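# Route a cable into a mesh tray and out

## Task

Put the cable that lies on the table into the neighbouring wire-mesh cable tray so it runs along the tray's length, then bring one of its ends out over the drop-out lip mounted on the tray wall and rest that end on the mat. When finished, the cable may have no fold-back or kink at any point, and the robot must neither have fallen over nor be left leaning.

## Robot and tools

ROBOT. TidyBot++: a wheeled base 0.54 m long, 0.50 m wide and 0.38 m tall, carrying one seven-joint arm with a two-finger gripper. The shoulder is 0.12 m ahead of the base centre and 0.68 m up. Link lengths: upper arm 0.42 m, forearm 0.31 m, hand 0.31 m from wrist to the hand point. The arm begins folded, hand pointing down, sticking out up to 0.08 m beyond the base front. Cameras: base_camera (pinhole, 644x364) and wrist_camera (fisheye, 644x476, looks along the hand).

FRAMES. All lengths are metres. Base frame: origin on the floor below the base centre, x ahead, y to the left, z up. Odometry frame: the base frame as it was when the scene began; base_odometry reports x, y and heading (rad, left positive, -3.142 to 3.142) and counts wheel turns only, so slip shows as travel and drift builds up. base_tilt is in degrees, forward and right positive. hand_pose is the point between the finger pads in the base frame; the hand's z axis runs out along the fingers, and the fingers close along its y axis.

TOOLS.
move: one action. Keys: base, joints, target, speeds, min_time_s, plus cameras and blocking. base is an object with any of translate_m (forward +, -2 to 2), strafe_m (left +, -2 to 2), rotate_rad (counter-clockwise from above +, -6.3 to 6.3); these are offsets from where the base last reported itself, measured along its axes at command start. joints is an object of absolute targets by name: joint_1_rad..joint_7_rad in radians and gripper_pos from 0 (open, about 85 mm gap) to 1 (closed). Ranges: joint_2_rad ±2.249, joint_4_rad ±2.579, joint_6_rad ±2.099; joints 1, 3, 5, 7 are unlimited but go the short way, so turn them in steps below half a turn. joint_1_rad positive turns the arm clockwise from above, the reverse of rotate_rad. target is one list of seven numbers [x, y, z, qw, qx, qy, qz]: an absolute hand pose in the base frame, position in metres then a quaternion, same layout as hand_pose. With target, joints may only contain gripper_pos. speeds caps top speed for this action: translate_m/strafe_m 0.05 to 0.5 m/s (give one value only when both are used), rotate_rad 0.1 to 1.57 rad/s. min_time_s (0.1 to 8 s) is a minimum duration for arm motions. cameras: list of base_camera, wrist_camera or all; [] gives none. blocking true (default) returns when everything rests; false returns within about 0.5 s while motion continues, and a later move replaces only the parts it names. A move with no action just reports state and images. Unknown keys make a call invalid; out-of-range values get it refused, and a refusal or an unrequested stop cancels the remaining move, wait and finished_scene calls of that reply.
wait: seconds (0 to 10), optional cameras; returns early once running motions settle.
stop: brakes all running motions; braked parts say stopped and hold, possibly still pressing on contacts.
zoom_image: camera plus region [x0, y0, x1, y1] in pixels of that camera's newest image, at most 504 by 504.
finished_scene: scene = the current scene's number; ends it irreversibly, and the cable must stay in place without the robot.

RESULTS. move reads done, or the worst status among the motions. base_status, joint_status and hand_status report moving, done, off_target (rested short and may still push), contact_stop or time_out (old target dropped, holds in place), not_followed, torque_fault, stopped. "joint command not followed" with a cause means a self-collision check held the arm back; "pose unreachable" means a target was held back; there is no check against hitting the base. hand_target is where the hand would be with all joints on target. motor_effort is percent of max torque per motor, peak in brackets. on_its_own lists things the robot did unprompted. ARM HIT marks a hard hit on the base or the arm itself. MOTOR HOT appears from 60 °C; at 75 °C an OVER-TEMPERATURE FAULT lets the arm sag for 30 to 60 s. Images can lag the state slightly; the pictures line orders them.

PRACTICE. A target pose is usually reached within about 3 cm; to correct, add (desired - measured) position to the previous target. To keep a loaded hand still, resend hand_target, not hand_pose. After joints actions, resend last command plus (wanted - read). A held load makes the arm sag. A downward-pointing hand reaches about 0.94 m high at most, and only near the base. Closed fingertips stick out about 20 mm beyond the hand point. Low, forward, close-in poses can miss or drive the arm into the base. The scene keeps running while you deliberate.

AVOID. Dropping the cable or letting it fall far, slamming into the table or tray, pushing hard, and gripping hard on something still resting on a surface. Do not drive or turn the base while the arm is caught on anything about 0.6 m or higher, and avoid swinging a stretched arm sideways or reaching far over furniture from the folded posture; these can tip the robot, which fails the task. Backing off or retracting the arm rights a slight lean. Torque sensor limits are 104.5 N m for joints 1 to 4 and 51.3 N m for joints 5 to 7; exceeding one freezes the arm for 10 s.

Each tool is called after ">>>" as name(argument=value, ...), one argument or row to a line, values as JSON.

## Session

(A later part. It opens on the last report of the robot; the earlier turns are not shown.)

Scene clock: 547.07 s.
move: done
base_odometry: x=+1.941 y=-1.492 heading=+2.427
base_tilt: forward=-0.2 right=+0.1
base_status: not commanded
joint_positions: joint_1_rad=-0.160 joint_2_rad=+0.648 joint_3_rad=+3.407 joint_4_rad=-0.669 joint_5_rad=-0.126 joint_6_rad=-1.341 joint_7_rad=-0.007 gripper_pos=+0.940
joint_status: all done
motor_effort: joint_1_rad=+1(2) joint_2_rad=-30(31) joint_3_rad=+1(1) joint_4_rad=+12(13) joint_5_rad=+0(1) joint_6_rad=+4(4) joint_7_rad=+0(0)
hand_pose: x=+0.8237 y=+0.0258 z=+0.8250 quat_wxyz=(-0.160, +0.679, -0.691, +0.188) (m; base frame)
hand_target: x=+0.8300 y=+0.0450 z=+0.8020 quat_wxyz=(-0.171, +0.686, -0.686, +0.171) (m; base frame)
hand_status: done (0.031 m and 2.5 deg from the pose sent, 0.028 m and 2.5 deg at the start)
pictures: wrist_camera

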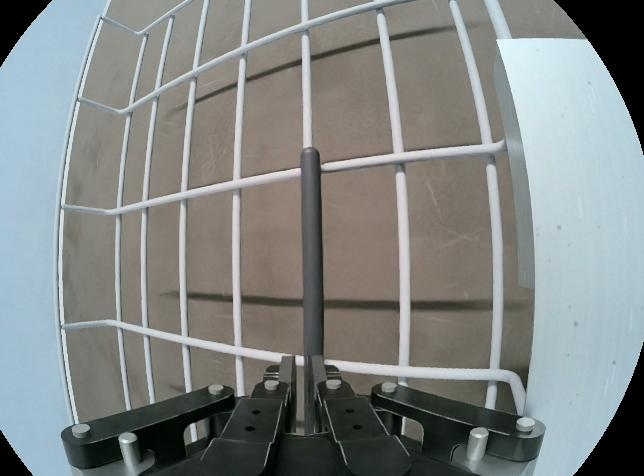

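>>> move(
  joints={"gripper_pos":1.0},
)

>>> zoom_image(
  camera="wrist_camera",
  region=[230, 300, 390, 440],
)

Scene clock: 550.97 s.
move: done
base_odometry: x=+1.941 y=-1.492 heading=+2.427
base_tilt: forward=-0.2 right=+0.1
base_status: not commanded
joint_positions: joint_1_rad=-0.160 joint_2_rad=+0.648 joint_3_rad=+3.407 joint_4_rad=-0.669 joint_5_rad=-0.126 joint_6_rad=-1.341 joint_7_rad=-0.007 gripper_pos=+0.999
joint_status: all done
motor_effort: joint_1_rad=+1(2) joint_2_rad=-30(30) joint_3_rad=+1(1) joint_4_rad=+12(12) joint_5_rad=+0(1) joint_6_rad=+4(4) joint_7_rad=+0(0)
hand_pose: x=+0.8236 y=+0.0258 z=+0.8253 quat_wxyz=(-0.160, +0.679, -0.691, +0.188) (m; base frame)
hand_target: x=+0.8300 y=+0.0450 z=+0.8020 quat_wxyz=(-0.171, +0.686, -0.686, +0.171) (m; base frame)
hand_status: not commanded
pictures: none

Scaled by 3.150.
This view is cut from an older image: the scene may have changed since it was taken.

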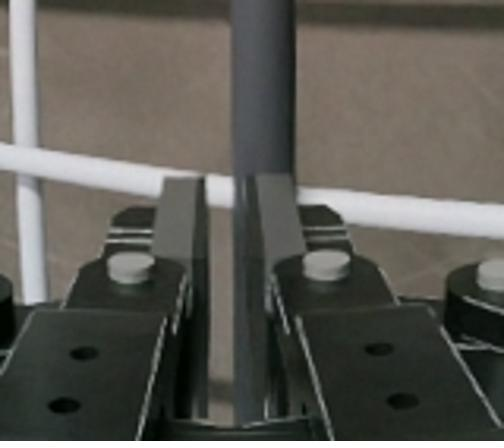

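>>> move(
  joints={"gripper_pos":0.68},
)

>>> move(
  target=[0.828, 0.045, 0.780, -0.171, 0.686, -0.686, 0.171],
  cameras=["wrist_camera"],
  min_time_s=1,
)

>>> zoom_image(
  camera="wrist_camera",
  region=[230, 300, 390, 440],
)

Scene clock: 560.47 s.
move: done
base_odometry: x=+1.941 y=-1.492 heading=+2.427
base_tilt: forward=-0.2 right=+0.1
base_status: not commanded
joint_positions: joint_1_rad=-0.161 joint_2_rad=+0.644 joint_3_rad=+3.407 joint_4_rad=-0.671 joint_5_rad=-0.126 joint_6_rad=-1.338 joint_7_rad=-0.007 gripper_pos=+0.680
joint_status: all done
motor_effort: joint_1_rad=+1(2) joint_2_rad=-29(33) joint_3_rad=+1(2) joint_4_rad=+12(14) joint_5_rad=+0(1) joint_6_rad=+3(4) joint_7_rad=+0(1)
hand_pose: x=+0.8237 y=+0.0260 z=+0.8273 quat_wxyz=(-0.162, +0.679, -0.691, +0.189) (m; base frame)
hand_target: x=+0.8300 y=+0.0450 z=+0.8020 quat_wxyz=(-0.171, +0.686, -0.686, +0.171) (m; base frame)
hand_status: not commanded
pictures: none

Scene clock: 561.77 s.
move: off_target
base_odometry: x=+1.941 y=-1.492 heading=+2.427
base_tilt: forward=-0.2 right=+0.1
base_status: not commanded
joint_positions: joint_1_rad=-0.178 joint_2_rad=+0.608 joint_3_rad=+3.424 joint_4_rad=-0.756 joint_5_rad=-0.133 joint_6_rad=-1.249 joint_7_rad=-0.007 gripper_pos=+0.680
joint_status: not commanded
motor_effort: joint_1_rad=+1(2) joint_2_rad=-25(31) joint_3_rad=+1(1) joint_4_rad=+9(13) joint_5_rad=+0(1) joint_6_rad=+2(4) joint_7_rad=+0(1)
hand_pose: x=+0.8259 y=+0.0259 z=+0.8285 quat_wxyz=(-0.178, +0.672, -0.689, +0.202) (m; base frame)
hand_target: x=+0.8280 y=+0.0450 z=+0.7800 quat_wxyz=(-0.171, +0.686, -0.686, +0.171) (m; base frame)
hand_status: off_target (0.052 m and 4.0 deg from the pose sent, 0.051 m and 2.5 deg at the start)
pictures: wrist_camera

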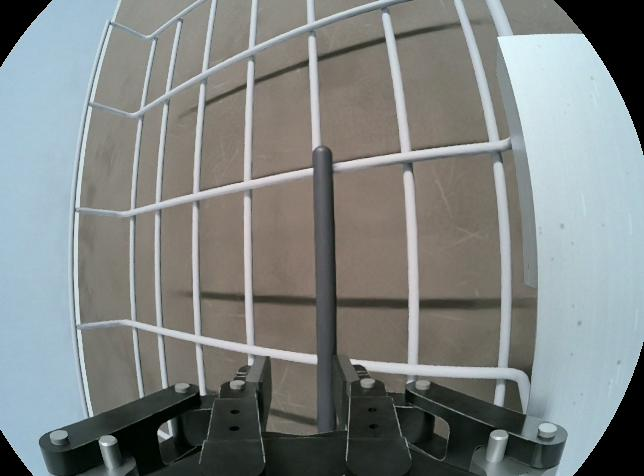

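Scaled by 3.150.

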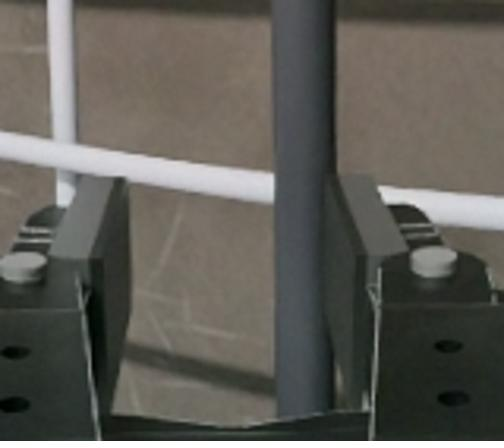

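>>> move(
  target=[0.806, 0.045, 0.83, -0.171, 0.686, -0.686, 0.171],
  min_time_s=1,
)

>>> move(
  target=[0.812, 0.045, 0.797, -0.171, 0.686, -0.686, 0.171],
  cameras=["wrist_camera"],
  min_time_s=1,
)

>>> zoom_image(
  camera="wrist_camera",
  region=[230, 300, 390, 440],
)

Scene clock: 568.70 s.
move: done
base_odometry: x=+1.941 y=-1.492 heading=+2.427
base_tilt: forward=-0.2 right=+0.1
base_status: not commanded
joint_positions: joint_1_rad=-0.178 joint_2_rad=+0.607 joint_3_rad=+3.424 joint_4_rad=-0.749 joint_5_rad=-0.133 joint_6_rad=-1.261 joint_7_rad=-0.007 gripper_pos=+0.680
joint_status: not commanded
motor_effort: joint_1_rad=+1(2) joint_2_rad=-34(34) joint_3_rad=+1(2) joint_4_rad=+14(14) joint_5_rad=+0(1) joint_6_rad=+3(4) joint_7_rad=+0(1)
hand_pose: x=+0.8237 y=+0.0264 z=+0.8300 quat_wxyz=(-0.176, +0.673, -0.690, +0.200) (m; base frame)
hand_target: x=+0.8060 y=+0.0450 z=+0.8300 quat_wxyz=(-0.171, +0.686, -0.686, +0.171) (m; base frame)
hand_status: done (0.026 m and 3.7 deg from the pose sent, 0.028 m and 4.0 deg at the start)
pictures: none

Scene clock: 570.00 s.
move: off_target
base_odometry: x=+1.941 y=-1.492 heading=+2.427
base_tilt: forward=-0.2 right=+0.1
base_status: not commanded
joint_positions: joint_1_rad=-0.185 joint_2_rad=+0.593 joint_3_rad=+3.428 joint_4_rad=-0.780 joint_5_rad=-0.133 joint_6_rad=-1.231 joint_7_rad=-0.007 gripper_pos=+0.680
joint_status: not commanded
motor_effort: joint_1_rad=+1(1) joint_2_rad=-30(34) joint_3_rad=+1(2) joint_4_rad=+10(14) joint_5_rad=+0(1) joint_6_rad=-3(4) joint_7_rad=-1(1)
hand_pose: x=+0.8238 y=+0.0263 z=+0.8308 quat_wxyz=(-0.182, +0.671, -0.689, +0.205) (m; base frame)
hand_target: x=+0.8120 y=+0.0450 z=+0.7970 quat_wxyz=(-0.171, +0.686, -0.686, +0.171) (m; base frame)
hand_status: off_target (0.040 m and 4.4 deg from the pose sent, 0.040 m and 3.7 deg at the start)
pictures: wrist_camera

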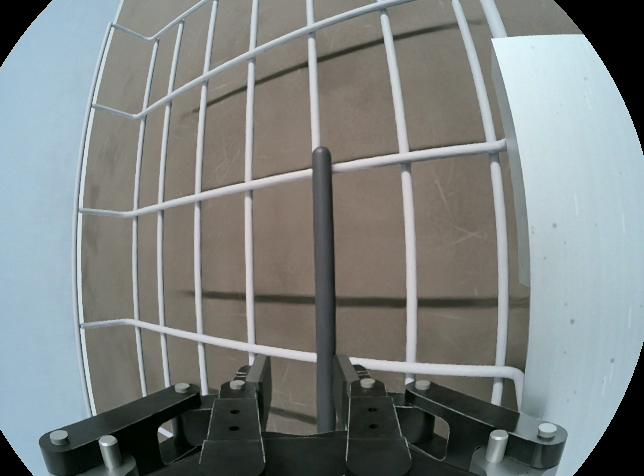

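Scaled by 3.150.

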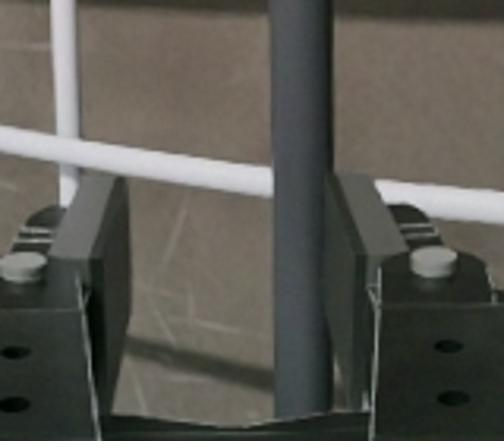

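>>> move(
  target=[0.785, 0.045, 0.855, -0.171, 0.686, -0.686, 0.171],
  min_time_s=1,
)

>>> move(
  target=[0.815, 0.045, 0.800, -0.171, 0.686, -0.686, 0.171],
  cameras=["wrist_camera"],
  min_time_s=1,
)

>>> zoom_image(
  camera="wrist_camera",
  region=[230, 300, 390, 440],
)

Scene clock: 576.27 s.
move: done
base_odometry: x=+1.941 y=-1.492 heading=+2.427
base_tilt: forward=-0.2 right=+0.1
base_status: not commanded
joint_positions: joint_1_rad=-0.185 joint_2_rad=+0.570 joint_3_rad=+3.428 joint_4_rad=-0.757 joint_5_rad=-0.133 joint_6_rad=-1.314 joint_7_rad=-0.007 gripper_pos=+0.680
joint_status: not commanded
motor_effort: joint_1_rad=+1(1) joint_2_rad=-34(34) joint_3_rad=+2(2) joint_4_rad=+16(16) joint_5_rad=+0(1) joint_6_rad=+5(5) joint_7_rad=-1(1)
hand_pose: x=+0.8024 y=+0.0274 z=+0.8442 quat_wxyz=(-0.170, +0.675, -0.692, +0.190) (m; base frame)
hand_target: x=+0.7850 y=+0.0450 z=+0.8550 quat_wxyz=(-0.171, +0.686, -0.686, +0.171) (m; base frame)
hand_status: done (0.027 m and 2.6 deg from the pose sent, 0.049 m and 4.4 deg at the start)
pictures: none

Scene clock: 577.57 s.
move: done
base_odometry: x=+1.941 y=-1.492 heading=+2.427
base_tilt: forward=-0.2 right=+0.1
base_status: not commanded
joint_positions: joint_1_rad=-0.185 joint_2_rad=+0.570 joint_3_rad=+3.428 joint_4_rad=-0.773 joint_5_rad=-0.133 joint_6_rad=-1.286 joint_7_rad=-0.007 gripper_pos=+0.680
joint_status: not commanded
motor_effort: joint_1_rad=+2(2) joint_2_rad=-31(34) joint_3_rad=+2(2) joint_4_rad=+13(16) joint_5_rad=+0(1) joint_6_rad=+3(6) joint_7_rad=+0(1)
hand_pose: x=+0.8069 y=+0.0263 z=+0.8411 quat_wxyz=(-0.175, +0.673, -0.692, +0.195) (m; base frame)
hand_target: x=+0.8150 y=+0.0450 z=+0.8000 quat_wxyz=(-0.171, +0.686, -0.686, +0.171) (m; base frame)
hand_status: done (0.046 m and 3.2 deg from the pose sent, 0.049 m and 2.6 deg at the start)
pictures: wrist_camera

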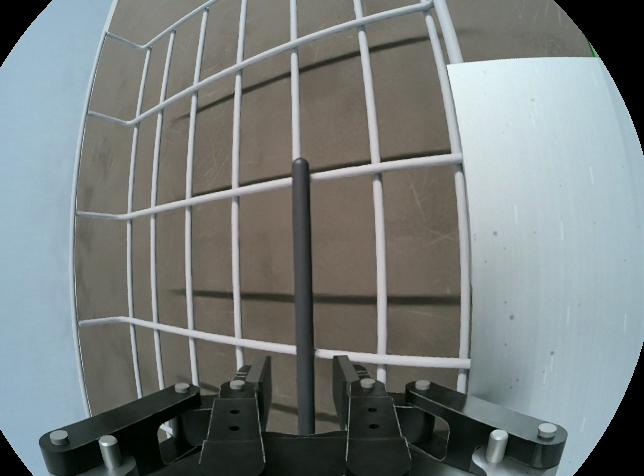

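Scaled by 3.150.

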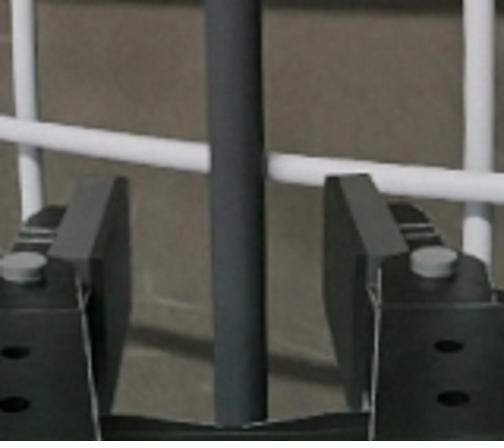

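>>> move(
  target=[0.828, 0.045, 0.778, -0.171, 0.686, -0.686, 0.171],
  cameras=["wrist_camera"],
  min_time_s=1,
)

>>> zoom_image(
  camera="wrist_camera",
  region=[230, 300, 390, 440],
)

Scene clock: 583.43 s.
move: done
base_odometry: x=+1.941 y=-1.492 heading=+2.427
base_tilt: forward=-0.2 right=+0.1
base_status: not commanded
joint_positions: joint_1_rad=-0.185 joint_2_rad=+0.580 joint_3_rad=+3.428 joint_4_rad=-0.782 joint_5_rad=-0.134 joint_6_rad=-1.251 joint_7_rad=-0.007 gripper_pos=+0.680
joint_status: not commanded
motor_effort: joint_1_rad=+1(2) joint_2_rad=-30(31) joint_3_rad=+1(2) joint_4_rad=+13(13) joint_5_rad=+0(0) joint_6_rad=+3(4) joint_7_rad=+0(0)
hand_pose: x=+0.8161 y=+0.0262 z=+0.8356 quat_wxyz=(-0.180, +0.672, -0.690, +0.200) (m; base frame)
hand_target: x=+0.8280 y=+0.0450 z=+0.7780 quat_wxyz=(-0.171, +0.686, -0.686, +0.171) (m; base frame)
hand_status: done (0.062 m and 3.9 deg from the pose sent, 0.069 m and 3.2 deg at the start)
pictures: wrist_camera

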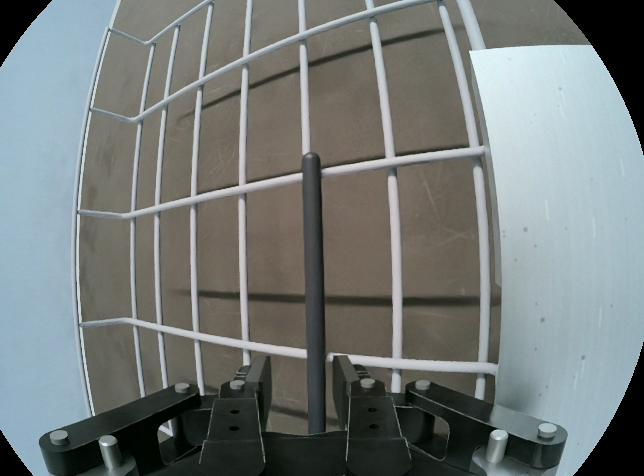

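Scaled by 3.150.

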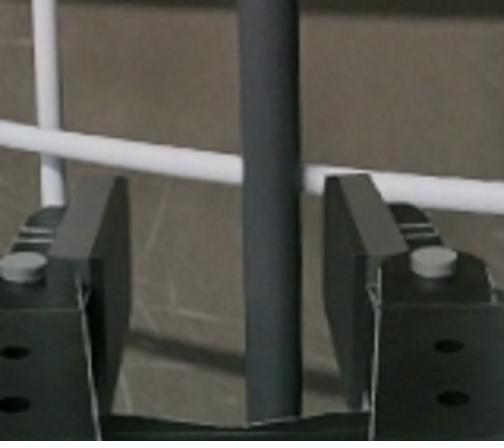

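>>> move(
  target=[0.765, 0.03, 0.90, -0.183, 0.683, -0.683, 0.183],
  min_time_s=1.5,
)

>>> move(
  target=[0.56, 0.0, 0.89, 0, 0.7071, -0.7071, 0],
  cameras=["wrist_camera"],
  min_time_s=2,
)

Scene clock: 598.20 s.
move: done
base_odometry: x=+1.941 y=-1.492 heading=+2.427
base_tilt: forward=-0.2 right=+0.1
base_status: not commanded
joint_positions: joint_1_rad=-0.184 joint_2_rad=+0.504 joint_3_rad=+3.418 joint_4_rad=-0.722 joint_5_rad=-0.134 joint_6_rad=-1.364 joint_7_rad=-0.007 gripper_pos=+0.680
joint_status: not commanded
motor_effort: joint_1_rad=+1(2) joint_2_rad=-32(35) joint_3_rad=+1(2) joint_4_rad=+15(16) joint_5_rad=+0(1) joint_6_rad=+5(6) joint_7_rad=+0(1)
hand_pose: x=+0.7827 y=+0.0321 z=+0.8952 quat_wxyz=(-0.194, +0.673, -0.685, +0.199) (m; base frame)
hand_target: x=+0.7650 y=+0.0300 z=+0.9000 quat_wxyz=(-0.183, +0.683, -0.683, +0.183) (m; base frame)
hand_status: done (0.018 m and 2.5 deg from the pose sent, 0.082 m and 2.6 deg at the start)
pictures: none

Scene clock: 600.83 s.
move: done
base_odometry: x=+1.941 y=-1.492 heading=+2.427
base_tilt: forward=-0.2 right=+0.1
base_status: not commanded
joint_positions: joint_1_rad=-0.161 joint_2_rad=+0.391 joint_3_rad=+3.418 joint_4_rad=-0.760 joint_5_rad=-0.134 joint_6_rad=-1.930 joint_7_rad=+0.024 gripper_pos=+0.680
joint_status: not commanded
motor_effort: joint_1_rad=+1(2) joint_2_rad=-26(32) joint_3_rad=+1(1) joint_4_rad=+13(15) joint_5_rad=-1(1) joint_6_rad=+1(5) joint_7_rad=+0(1)
hand_pose: x=+0.5882 y=+0.0181 z=+0.8901 quat_wxyz=(-0.031, +0.701, -0.712, +0.020) (m; base frame)
hand_target: x=+0.5600 y=+0.0000 z=+0.8900 quat_wxyz=(+0.000, +0.707, -0.707, +0.000) (m; base frame)
hand_status: done (0.033 m and 4.3 deg from the pose sent, 0.225 m and 32.3 deg at the start)
pictures: wrist_camera

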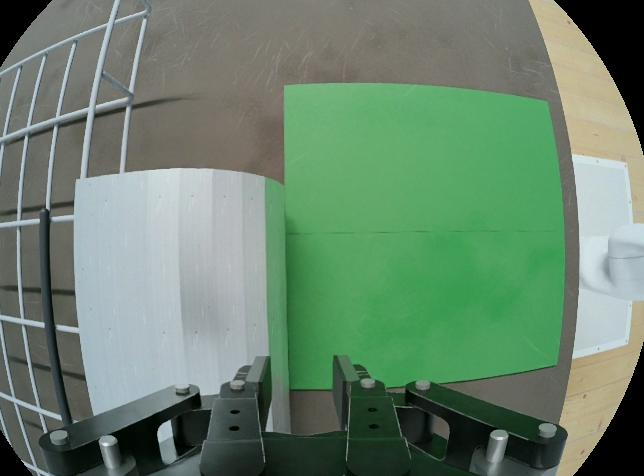

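>>> move(
  target=[0.765, -0.01, 0.90, -0.183, 0.683, -0.683, 0.183],
  joints={"gripper_pos":0.55},
  min_time_s=2,
)

>>> move(
  target=[0.805, -0.01, 0.84, -0.171, 0.686, -0.686, 0.171],
  min_time_s=1.5,
  cameras=["wrist_camera"],
)

Scene clock: 614.23 s.
move: done
base_odometry: x=+1.941 y=-1.492 heading=+2.427
base_tilt: forward=-0.2 right=+0.1
base_status: not commanded
joint_positions: joint_1_rad=-0.100 joint_2_rad=+0.453 joint_3_rad=+3.407 joint_4_rad=-0.730 joint_5_rad=-0.134 joint_6_rad=-1.501 joint_7_rad=+0.031 gripper_pos=+0.550
joint_status: all done
motor_effort: joint_1_rad=+1(2) joint_2_rad=-30(30) joint_3_rad=+1(1) joint_4_rad=+15(15) joint_5_rad=-1(1) joint_6_rad=+5(5) joint_7_rad=+0(1)
hand_pose: x=+0.7341 y=-0.0166 z=+0.9031 quat_wxyz=(-0.157, +0.668, -0.707, +0.171) (m; base frame)
hand_target: x=+0.7650 y=-0.0100 z=+0.9000 quat_wxyz=(-0.183, +0.683, -0.683, +0.183) (m; base frame)
hand_status: done (0.032 m and 4.6 deg from the pose sent, 0.179 m and 25.9 deg at the start)
pictures: none

Scene clock: 616.07 s.
move: done
base_odometry: x=+1.941 y=-1.492 heading=+2.427
base_tilt: forward=-0.2 right=+0.1
base_status: not commanded
joint_positions: joint_1_rad=-0.094 joint_2_rad=+0.563 joint_3_rad=+3.407 joint_4_rad=-0.718 joint_5_rad=-0.139 joint_6_rad=-1.424 joint_7_rad=+0.037 gripper_pos=+0.550
joint_status: not commanded
motor_effort: joint_1_rad=+1(2) joint_2_rad=-32(35) joint_3_rad=+1(2) joint_4_rad=+15(15) joint_5_rad=+0(1) joint_6_rad=+4(5) joint_7_rad=+0(1)
hand_pose: x=+0.7788 y=-0.0185 z=+0.8493 quat_wxyz=(-0.144, +0.671, -0.707, +0.170) (m; base frame)
hand_target: x=+0.8050 y=-0.0100 z=+0.8400 quat_wxyz=(-0.171, +0.686, -0.686, +0.171) (m; base frame)
hand_status: done (0.029 m and 4.2 deg from the pose sent, 0.095 m and 3.6 deg at the start)
pictures: wrist_camera

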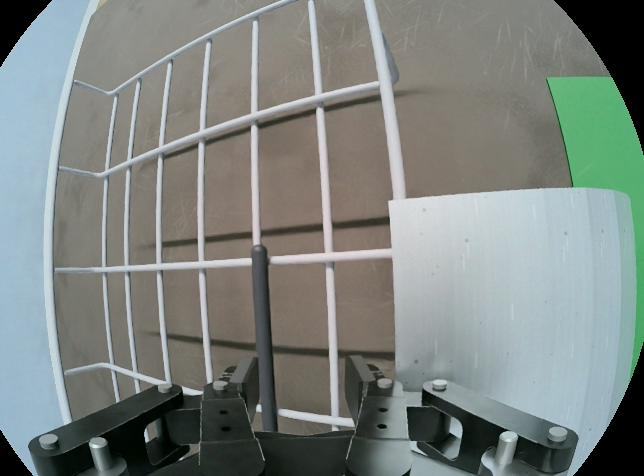

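>>> move(
  target=[0.85, -0.01, 0.793, -0.171, 0.686, -0.686, 0.171],
  min_time_s=1.5,
  cameras=["wrist_camera"],
)

>>> zoom_image(
  camera="wrist_camera",
  region=[220, 300, 400, 440],
)

Scene clock: 622.93 s.
move: done
base_odometry: x=+1.941 y=-1.492 heading=+2.427
base_tilt: forward=-0.2 right=+0.1
base_status: not commanded
joint_positions: joint_1_rad=-0.076 joint_2_rad=+0.665 joint_3_rad=+3.398 joint_4_rad=-0.636 joint_5_rad=-0.149 joint_6_rad=-1.367 joint_7_rad=+0.037 gripper_pos=+0.550
joint_status: not commanded
motor_effort: joint_1_rad=+1(2) joint_2_rad=-34(34) joint_3_rad=+1(2) joint_4_rad=+13(15) joint_5_rad=+0(1) joint_6_rad=+3(5) joint_7_rad=-1(1)
hand_pose: x=+0.8259 y=-0.0195 z=+0.8235 quat_wxyz=(-0.155, +0.671, -0.701, +0.185) (m; base frame)
hand_target: x=+0.8500 y=-0.0100 z=+0.7930 quat_wxyz=(-0.171, +0.686, -0.686, +0.171) (m; base frame)
hand_status: done (0.040 m and 3.5 deg from the pose sent, 0.091 m and 4.2 deg at the start)
pictures: wrist_camera

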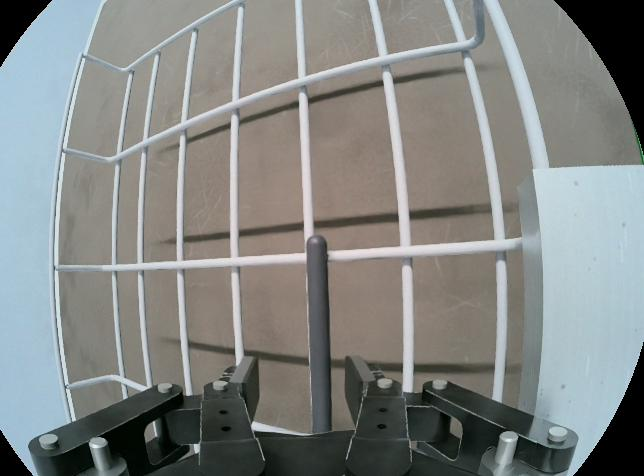

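Scaled by 2.800.

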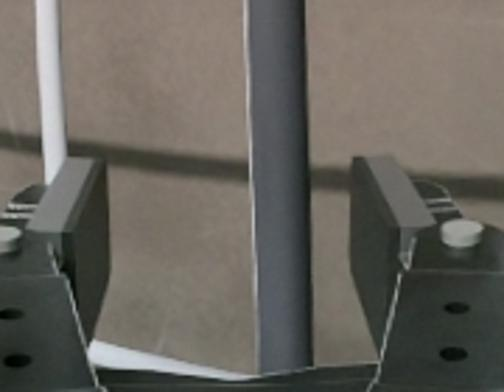

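>>> move(
  target=[0.845, -0.01, 0.766, -0.171, 0.686, -0.686, 0.171],
  min_time_s=1.5,
)

>>> move(
  joints={"gripper_pos":0.94},
  cameras=["wrist_camera"],
)

>>> zoom_image(
  camera="wrist_camera",
  region=[220, 300, 400, 440],
)

Scene clock: 631.53 s.
move: done
base_odometry: x=+1.941 y=-1.492 heading=+2.427
base_tilt: forward=-0.2 right=+0.1
base_status: not commanded
joint_positions: joint_1_rad=-0.076 joint_2_rad=+0.666 joint_3_rad=+3.398 joint_4_rad=-0.743 joint_5_rad=-0.172 joint_6_rad=-1.246 joint_7_rad=+0.058 gripper_pos=+0.550
joint_status: not commanded
motor_effort: joint_1_rad=+1(2) joint_2_rad=-36(37) joint_3_rad=+1(2) joint_4_rad=+14(15) joint_5_rad=+0(1) joint_6_rad=+3(5) joint_7_rad=+0(1)
hand_pose: x=+0.8376 y=-0.0207 z=+0.7925 quat_wxyz=(-0.165, +0.671, -0.699, +0.184) (m; base frame)
hand_target: x=+0.8450 y=-0.0100 z=+0.7660 quat_wxyz=(-0.171, +0.686, -0.686, +0.171) (m; base frame)
hand_status: done (0.030 m and 2.8 deg from the pose sent, 0.061 m and 3.5 deg at the start)
pictures: none

Scene clock: 632.30 s.
move: done
base_odometry: x=+1.941 y=-1.492 heading=+2.427
base_tilt: forward=-0.2 right=+0.1
base_status: not commanded
joint_positions: joint_1_rad=-0.076 joint_2_rad=+0.666 joint_3_rad=+3.398 joint_4_rad=-0.755 joint_5_rad=-0.172 joint_6_rad=-1.243 joint_7_rad=+0.058 gripper_pos=+0.914
joint_status: all done
motor_effort: joint_1_rad=+1(2) joint_2_rad=-36(37) joint_3_rad=+1(1) joint_4_rad=+15(16) joint_5_rad=-1(1) joint_6_rad=+4(5) joint_7_rad=+0(1)
hand_pose: x=+0.8357 y=-0.0213 z=+0.7875 quat_wxyz=(-0.162, +0.671, -0.701, +0.181) (m; base frame)
hand_target: x=+0.8450 y=-0.0100 z=+0.7660 quat_wxyz=(-0.171, +0.686, -0.686, +0.171) (m; base frame)
hand_status: not commanded
pictures: wrist_camera

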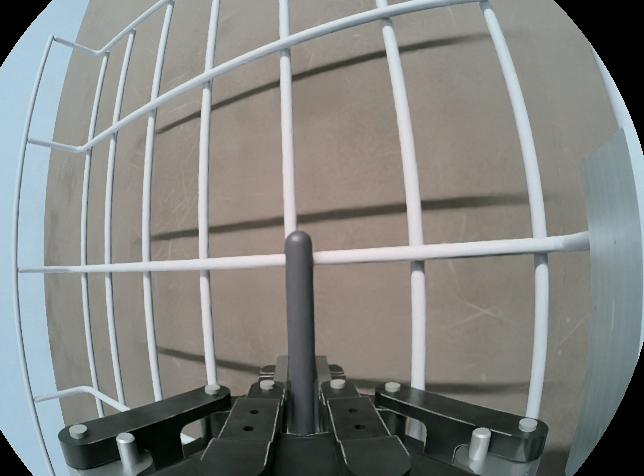

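Scaled by 2.800.

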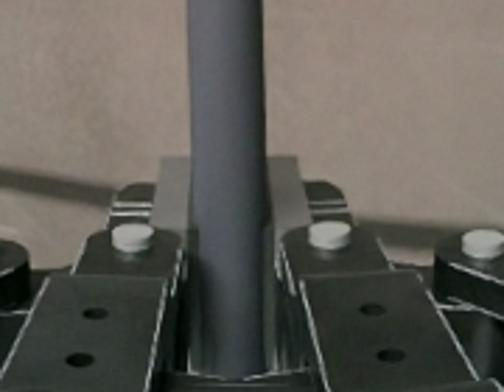

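>>> move(
  target=[0.80, -0.02, 0.90, -0.183, 0.683, -0.683, 0.183],
  min_time_s=2,
  cameras=["wrist_camera"],
)

>>> move(
  target=[0.66, -0.12, 0.93, -0.1163, 0.5244, -0.823, 0.1825],
  min_time_s=3,
  cameras=["wrist_camera"],
)

Scene clock: 645.60 s.
move: done
base_odometry: x=+1.941 y=-1.492 heading=+2.427
base_tilt: forward=-0.2 right=+0.1
base_status: not commanded
joint_positions: joint_1_rad=-0.037 joint_2_rad=+0.650 joint_3_rad=+3.352 joint_4_rad=-0.478 joint_5_rad=-0.172 joint_6_rad=-1.471 joint_7_rad=+0.058 gripper_pos=+0.914
joint_status: not commanded
motor_effort: joint_1_rad=+2(3) joint_2_rad=-36(43) joint_3_rad=+1(2) joint_4_rad=+15(20) joint_5_rad=+0(2) joint_6_rad=+5(10) joint_7_rad=+0(1)
hand_pose: x=+0.8208 y=-0.0108 z=+0.8860 quat_wxyz=(-0.190, +0.679, -0.682, +0.193) (m; base frame)
hand_target: x=+0.8000 y=-0.0200 z=+0.9000 quat_wxyz=(-0.183, +0.683, -0.683, +0.183) (m; base frame)
hand_status: done (0.027 m and 1.5 deg from the pose sent, 0.118 m and 3.4 deg at the start)
pictures: wrist_camera

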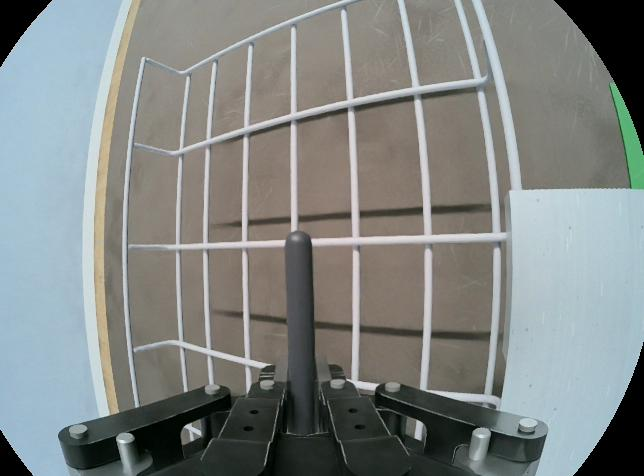

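Scene clock: 648.93 s.
move: done
base_odometry: x=+1.941 y=-1.492 heading=+2.427
base_tilt: forward=-0.2 right=+0.1
base_status: not commanded
joint_positions: joint_1_rad=-0.038 joint_2_rad=+0.370 joint_3_rad=+3.499 joint_4_rad=-0.771 joint_5_rad=-0.122 joint_6_rad=-1.519 joint_7_rad=-0.107 gripper_pos=+0.914
joint_status: not commanded
motor_effort: joint_1_rad=+2(3) joint_2_rad=-27(37) joint_3_rad=+2(2) joint_4_rad=+15(16) joint_5_rad=+1(1) joint_6_rad=+5(6) joint_7_rad=+0(1)
hand_pose: x=+0.6942 y=-0.1007 z=+0.9351 quat_wxyz=(-0.156, +0.557, -0.793, +0.192) (m; base frame)
hand_target: x=+0.6600 y=-0.1200 z=+0.9300 quat_wxyz=(-0.116, +0.525, -0.823, +0.183) (m; base frame)
hand_status: done (0.040 m and 6.8 deg from the pose sent, 0.199 m and 25.5 deg at the start)
pictures: wrist_camera

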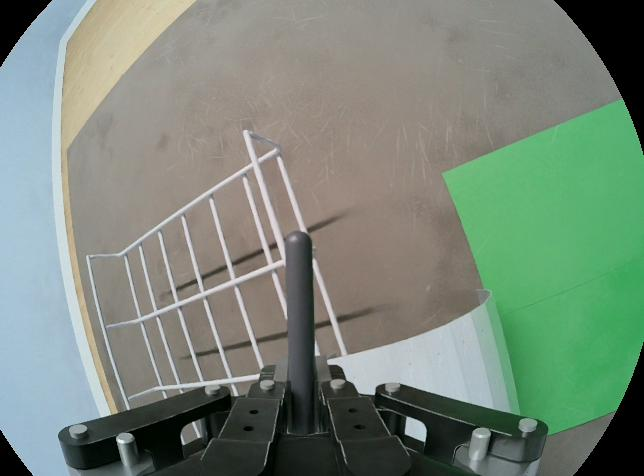

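>>> move(
  target=[0.50, -0.09, 0.88, 0, 0.342, -0.9397, 0],
  min_time_s=3,
  cameras=["wrist_camera"],
)

>>> move(
  target=[0.45, -0.08, 0.775, 0, 0.342, -0.9397, 0],
  min_time_s=2.5,
  cameras=["wrist_camera"],
)

Scene clock: 657.10 s.
move: done
base_odometry: x=+1.941 y=-1.492 heading=+2.427
base_tilt: forward=-0.2 right=+0.1
base_status: not commanded
joint_positions: joint_1_rad=-0.039 joint_2_rad=+0.248 joint_3_rad=+3.537 joint_4_rad=-1.013 joint_5_rad=-0.122 joint_6_rad=-1.831 joint_7_rad=-0.489 gripper_pos=+0.914
joint_status: not commanded
motor_effort: joint_1_rad=+2(3) joint_2_rad=-22(28) joint_3_rad=+2(2) joint_4_rad=+13(15) joint_5_rad=+1(1) joint_6_rad=+1(5) joint_7_rad=-1(1)
hand_pose: x=+0.5322 y=-0.0874 z=+0.8787 quat_wxyz=(-0.032, +0.377, -0.925, +0.013) (m; base frame)
hand_target: x=+0.5000 y=-0.0900 z=+0.8800 quat_wxyz=(+0.000, +0.342, -0.940, +0.000) (m; base frame)
hand_status: done (0.032 m and 5.9 deg from the pose sent, 0.202 m and 41.3 deg at the start)
pictures: wrist_camera

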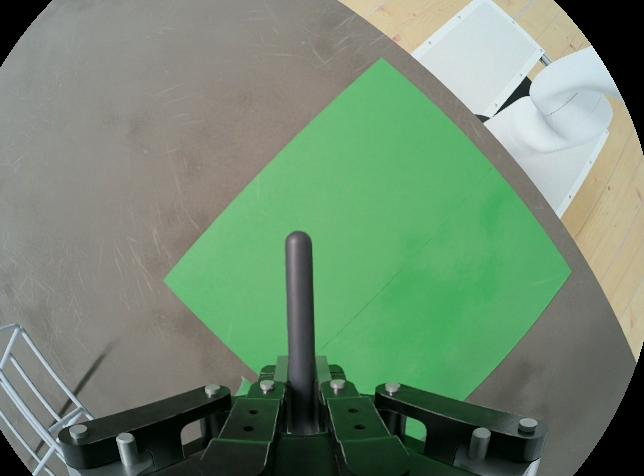

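Scene clock: 659.90 s.
move: done
base_odometry: x=+1.941 y=-1.492 heading=+2.427
base_tilt: forward=-0.2 right=+0.1
base_status: not commanded
joint_positions: joint_1_rad=+0.010 joint_2_rad=+0.078 joint_3_rad=+3.376 joint_4_rad=-1.536 joint_5_rad=-0.076 joint_6_rad=-1.582 joint_7_rad=-0.558 gripper_pos=+0.914
joint_status: not commanded
motor_effort: joint_1_rad=+2(3) joint_2_rad=-16(22) joint_3_rad=+1(2) joint_4_rad=+13(14) joint_5_rad=+0(1) joint_6_rad=-1(2) joint_7_rad=-1(1)
hand_pose: x=+0.4482 y=-0.0538 z=+0.7778 quat_wxyz=(+0.004, +0.374, -0.927, -0.039) (m; base frame)
hand_target: x=+0.4500 y=-0.0800 z=+0.7750 quat_wxyz=(+0.000, +0.342, -0.940, +0.000) (m; base frame)
hand_status: done (0.026 m and 6.0 deg from the pose sent, 0.133 m and 5.9 deg at the start)
pictures: wrist_camera

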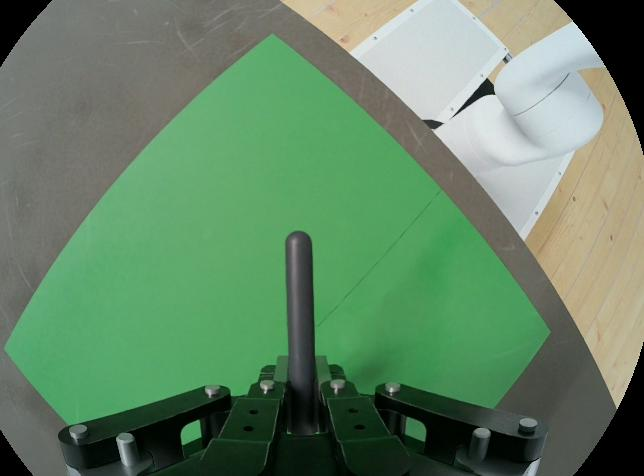

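>>> move(
  target=[0.45, -0.08, 0.738, 0, 0.342, -0.9397, 0],
  min_time_s=1.5,
)

>>> move(
  joints={"gripper_pos":0.75},
  cameras=["wrist_camera"],
)

>>> move(
  target=[0.45, -0.08, 0.87, 0, 0.342, -0.9397, 0],
  min_time_s=1.5,
  cameras=["wrist_camera"],
)

>>> move(
  joints={"joint_1_rad":0,"joint_2_rad":-0.3,"joint_3_rad":3.14,"joint_4_rad":-1.5,"joint_5_rad":0,"joint_6_rad":-1.1,"joint_7_rad":1.57},
  cameras=["wrist_camera"],
)

Scene clock: 668.80 s.
move: done
base_odometry: x=+1.941 y=-1.492 heading=+2.427
base_tilt: forward=-0.2 right=+0.1
base_status: not commanded
joint_positions: joint_1_rad=+0.010 joint_2_rad=+0.078 joint_3_rad=+3.376 joint_4_rad=-1.642 joint_5_rad=-0.075 joint_6_rad=-1.464 joint_7_rad=-0.558 gripper_pos=+0.914
joint_status: not commanded
motor_effort: joint_1_rad=+2(2) joint_2_rad=-16(17) joint_3_rad=+0(1) joint_4_rad=+13(13) joint_5_rad=+0(1) joint_6_rad=+0(1) joint_7_rad=+0(1)
hand_pose: x=+0.4485 y=-0.0549 z=+0.7444 quat_wxyz=(+0.000, +0.370, -0.928, -0.035) (m; base frame)
hand_target: x=+0.4500 y=-0.0800 z=+0.7380 quat_wxyz=(+0.000, +0.342, -0.940, +0.000) (m; base frame)
hand_status: done (0.026 m and 5.3 deg from the pose sent, 0.048 m and 6.0 deg at the start)
pictures: none

Scene clock: 669.43 s.
move: done
base_odometry: x=+1.941 y=-1.492 heading=+2.427
base_tilt: forward=-0.2 right=+0.1
base_status: not commanded
joint_positions: joint_1_rad=+0.010 joint_2_rad=+0.078 joint_3_rad=+3.376 joint_4_rad=-1.646 joint_5_rad=-0.068 joint_6_rad=-1.464 joint_7_rad=-0.558 gripper_pos=+0.750
joint_status: all done
motor_effort: joint_1_rad=+1(2) joint_2_rad=-16(17) joint_3_rad=+0(1) joint_4_rad=+14(14) joint_5_rad=+0(1) joint_6_rad=+0(1) joint_7_rad=+0(1)
hand_pose: x=+0.4468 y=-0.0569 z=+0.7433 quat_wxyz=(+0.003, +0.371, -0.928, -0.033) (m; base frame)
hand_target: x=+0.4500 y=-0.0800 z=+0.7380 quat_wxyz=(+0.000, +0.342, -0.940, +0.000) (m; base frame)
hand_status: not commanded
pictures: wrist_camera

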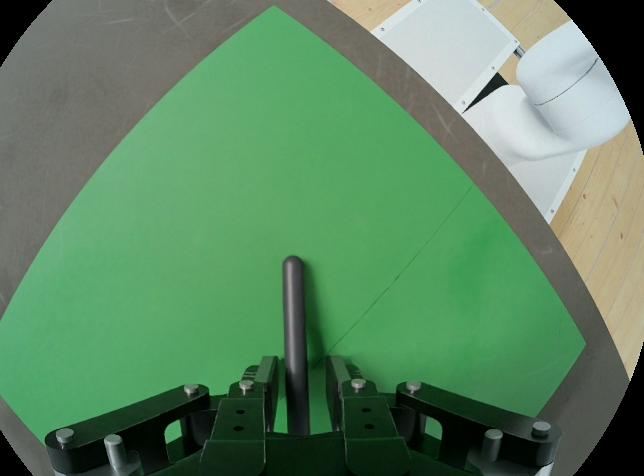

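Scene clock: 671.23 s.
move: done
base_odometry: x=+1.941 y=-1.492 heading=+2.427
base_tilt: forward=-0.2 right=+0.1
base_status: not commanded
joint_positions: joint_1_rad=+0.010 joint_2_rad=+0.078 joint_3_rad=+3.390 joint_4_rad=-1.255 joint_5_rad=-0.068 joint_6_rad=-1.764 joint_7_rad=-0.558 gripper_pos=+0.750
joint_status: not commanded
motor_effort: joint_1_rad=+1(2) joint_2_rad=-17(17) joint_3_rad=+0(1) joint_4_rad=+14(15) joint_5_rad=-1(1) joint_6_rad=+0(2) joint_7_rad=+0(1)
hand_pose: x=+0.4684 y=-0.0652 z=+0.8653 quat_wxyz=(-0.033, +0.375, -0.926, -0.005) (m; base frame)
hand_target: x=+0.4500 y=-0.0800 z=+0.8700 quat_wxyz=(+0.000, +0.342, -0.940, +0.000) (m; base frame)
hand_status: done (0.024 m and 5.6 deg from the pose sent, 0.129 m and 5.2 deg at the start)
pictures: wrist_camera

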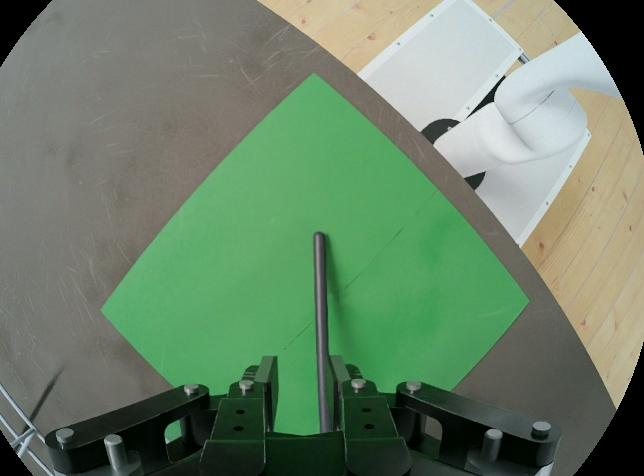

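Scene clock: 673.90 s.
move: done
base_odometry: x=+1.941 y=-1.492 heading=+2.427
base_tilt: forward=-0.2 right=+0.1
base_status: not commanded
joint_positions: joint_1_rad=+0.010 joint_2_rad=-0.290 joint_3_rad=+3.152 joint_4_rad=-1.473 joint_5_rad=-0.054 joint_6_rad=-1.167 joint_7_rad=+1.513 gripper_pos=+0.750
joint_status: all done
motor_effort: joint_1_rad=+1(3) joint_2_rad=-7(18) joint_3_rad=+0(1) joint_4_rad=+16(17) joint_5_rad=-1(2) joint_6_rad=+7(8) joint_7_rad=+0(1)
hand_pose: x=+0.5112 y=+0.0081 z=+0.9855 quat_wxyz=(-0.036, +0.922, -0.037, +0.385) (m; base frame)
hand_target: x=+0.5198 y=+0.0021 z=+0.9903 quat_wxyz=(+0.000, +0.913, +0.000, +0.409) (m; base frame)
hand_status: not commanded
pictures: wrist_camera

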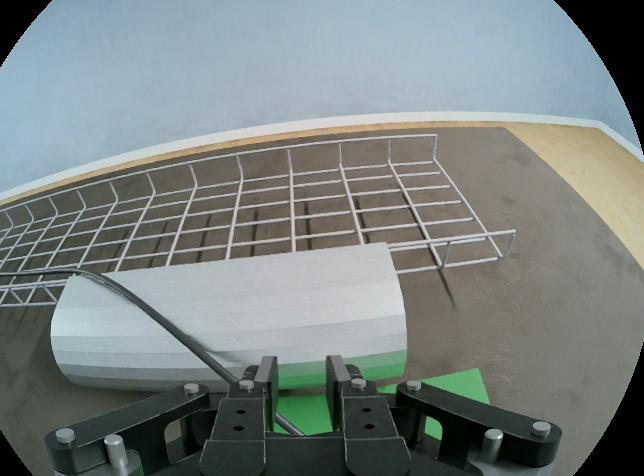

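>>> move(
  joints={"joint_1_rad":-0.7},
  cameras=["wrist_camera"],
)

>>> zoom_image(
  camera="wrist_camera",
  region=[0, 100, 400, 476],
)

Scene clock: 679.93 s.
move: done
base_odometry: x=+1.941 y=-1.492 heading=+2.427
base_tilt: forward=-0.2 right=+0.1
base_status: not commanded
joint_positions: joint_1_rad=-0.682 joint_2_rad=-0.290 joint_3_rad=+3.149 joint_4_rad=-1.473 joint_5_rad=-0.052 joint_6_rad=-1.165 joint_7_rad=+1.514 gripper_pos=+0.750
joint_status: all done
motor_effort: joint_1_rad=+1(3) joint_2_rad=-7(8) joint_3_rad=+0(1) joint_4_rad=+16(16) joint_5_rad=-1(2) joint_6_rad=+7(8) joint_7_rad=+0(1)
hand_pose: x=+0.4158 y=+0.2571 z=+0.9859 quat_wxyz=(-0.163, +0.879, +0.280, +0.351) (m; base frame)
hand_target: x=+0.4242 y=+0.2598 z=+0.9903 quat_wxyz=(-0.140, +0.857, +0.313, +0.384) (m; base frame)
hand_status: not commanded
pictures: wrist_camera

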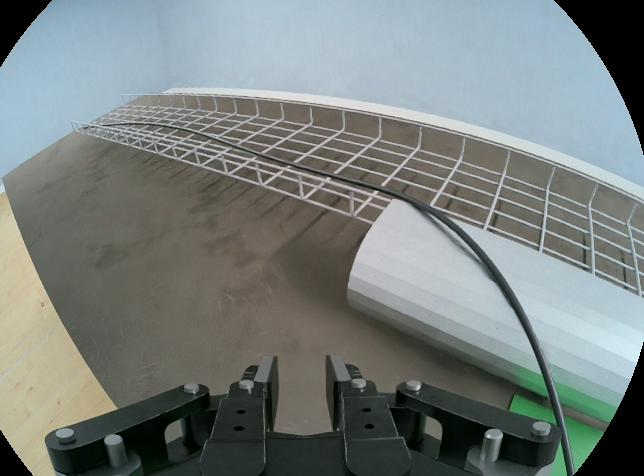

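Scaled by 1.260.

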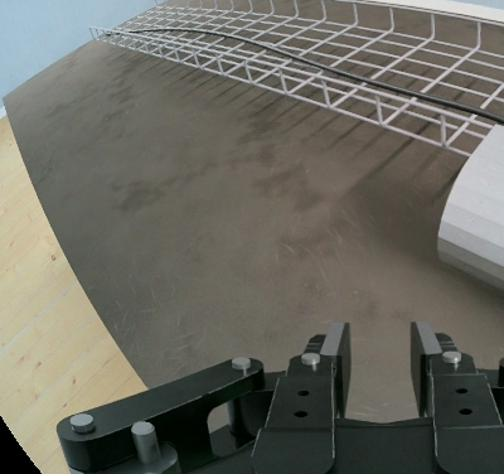

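>>> zoom_image(
  camera="wrist_camera",
  region=[60, 80, 260, 200],
)

Scaled by 2.520.

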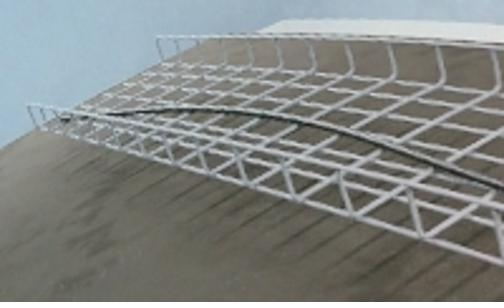

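>>> move(
  base={"strafe_m":1.1},
  cameras=["wrist_camera"],
)

>>> zoom_image(
  camera="wrist_camera",
  region=[40, 80, 340, 280],
)

Scene clock: 692.20 s.
move: done
base_odometry: x=+1.220 y=-2.323 heading=+2.427
base_tilt: forward=-0.2 right=+0.1
base_status: done
joint_positions: joint_1_rad=-0.684 joint_2_rad=-0.297 joint_3_rad=+3.146 joint_4_rad=-1.474 joint_5_rad=-0.050 joint_6_rad=-1.163 joint_7_rad=+1.514 gripper_pos=+0.750
joint_status: not commanded
motor_effort: joint_1_rad=+1(2) joint_2_rad=-7(10) joint_3_rad=+0(2) joint_4_rad=+16(17) joint_5_rad=-1(2) joint_6_rad=+7(8) joint_7_rad=+0(1)
hand_pose: x=+0.4132 y=+0.2576 z=+0.9888 quat_wxyz=(-0.164, +0.876, +0.282, +0.355) (m; base frame)
hand_target: x=+0.4242 y=+0.2598 z=+0.9903 quat_wxyz=(-0.140, +0.857, +0.313, +0.384) (m; base frame)
hand_status: not commanded
pictures: wrist_camera

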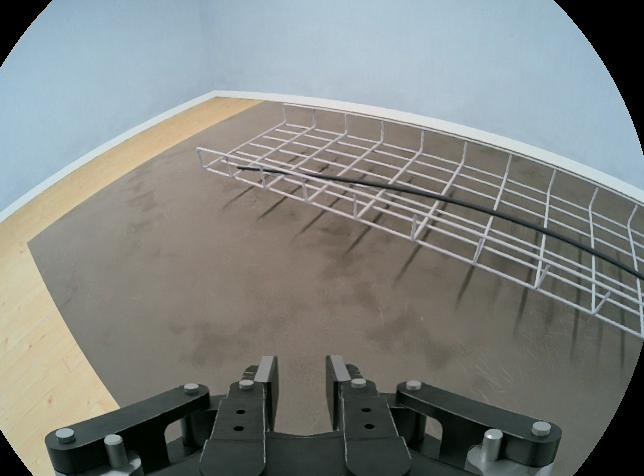

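Scaled by 1.680.

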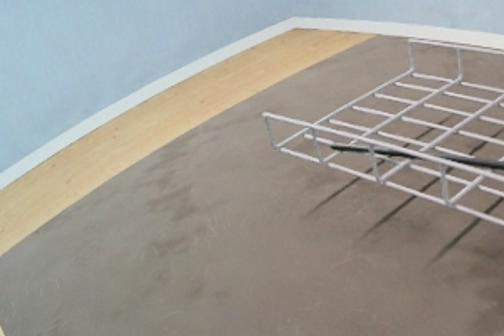

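>>> zoom_image(
  camera="wrist_camera",
  region=[190, 130, 330, 220],
)

Scaled by 3.600.

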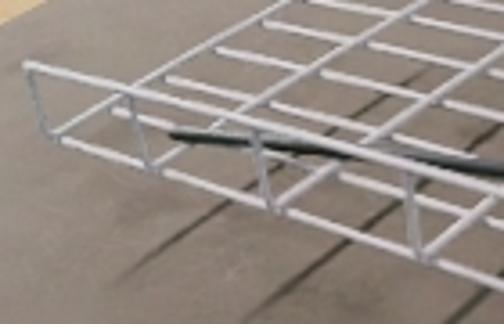

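Inside the tray, behind the rim.

>>> finished_scene(
  scene=1,
)

The scene is finished: the task was done.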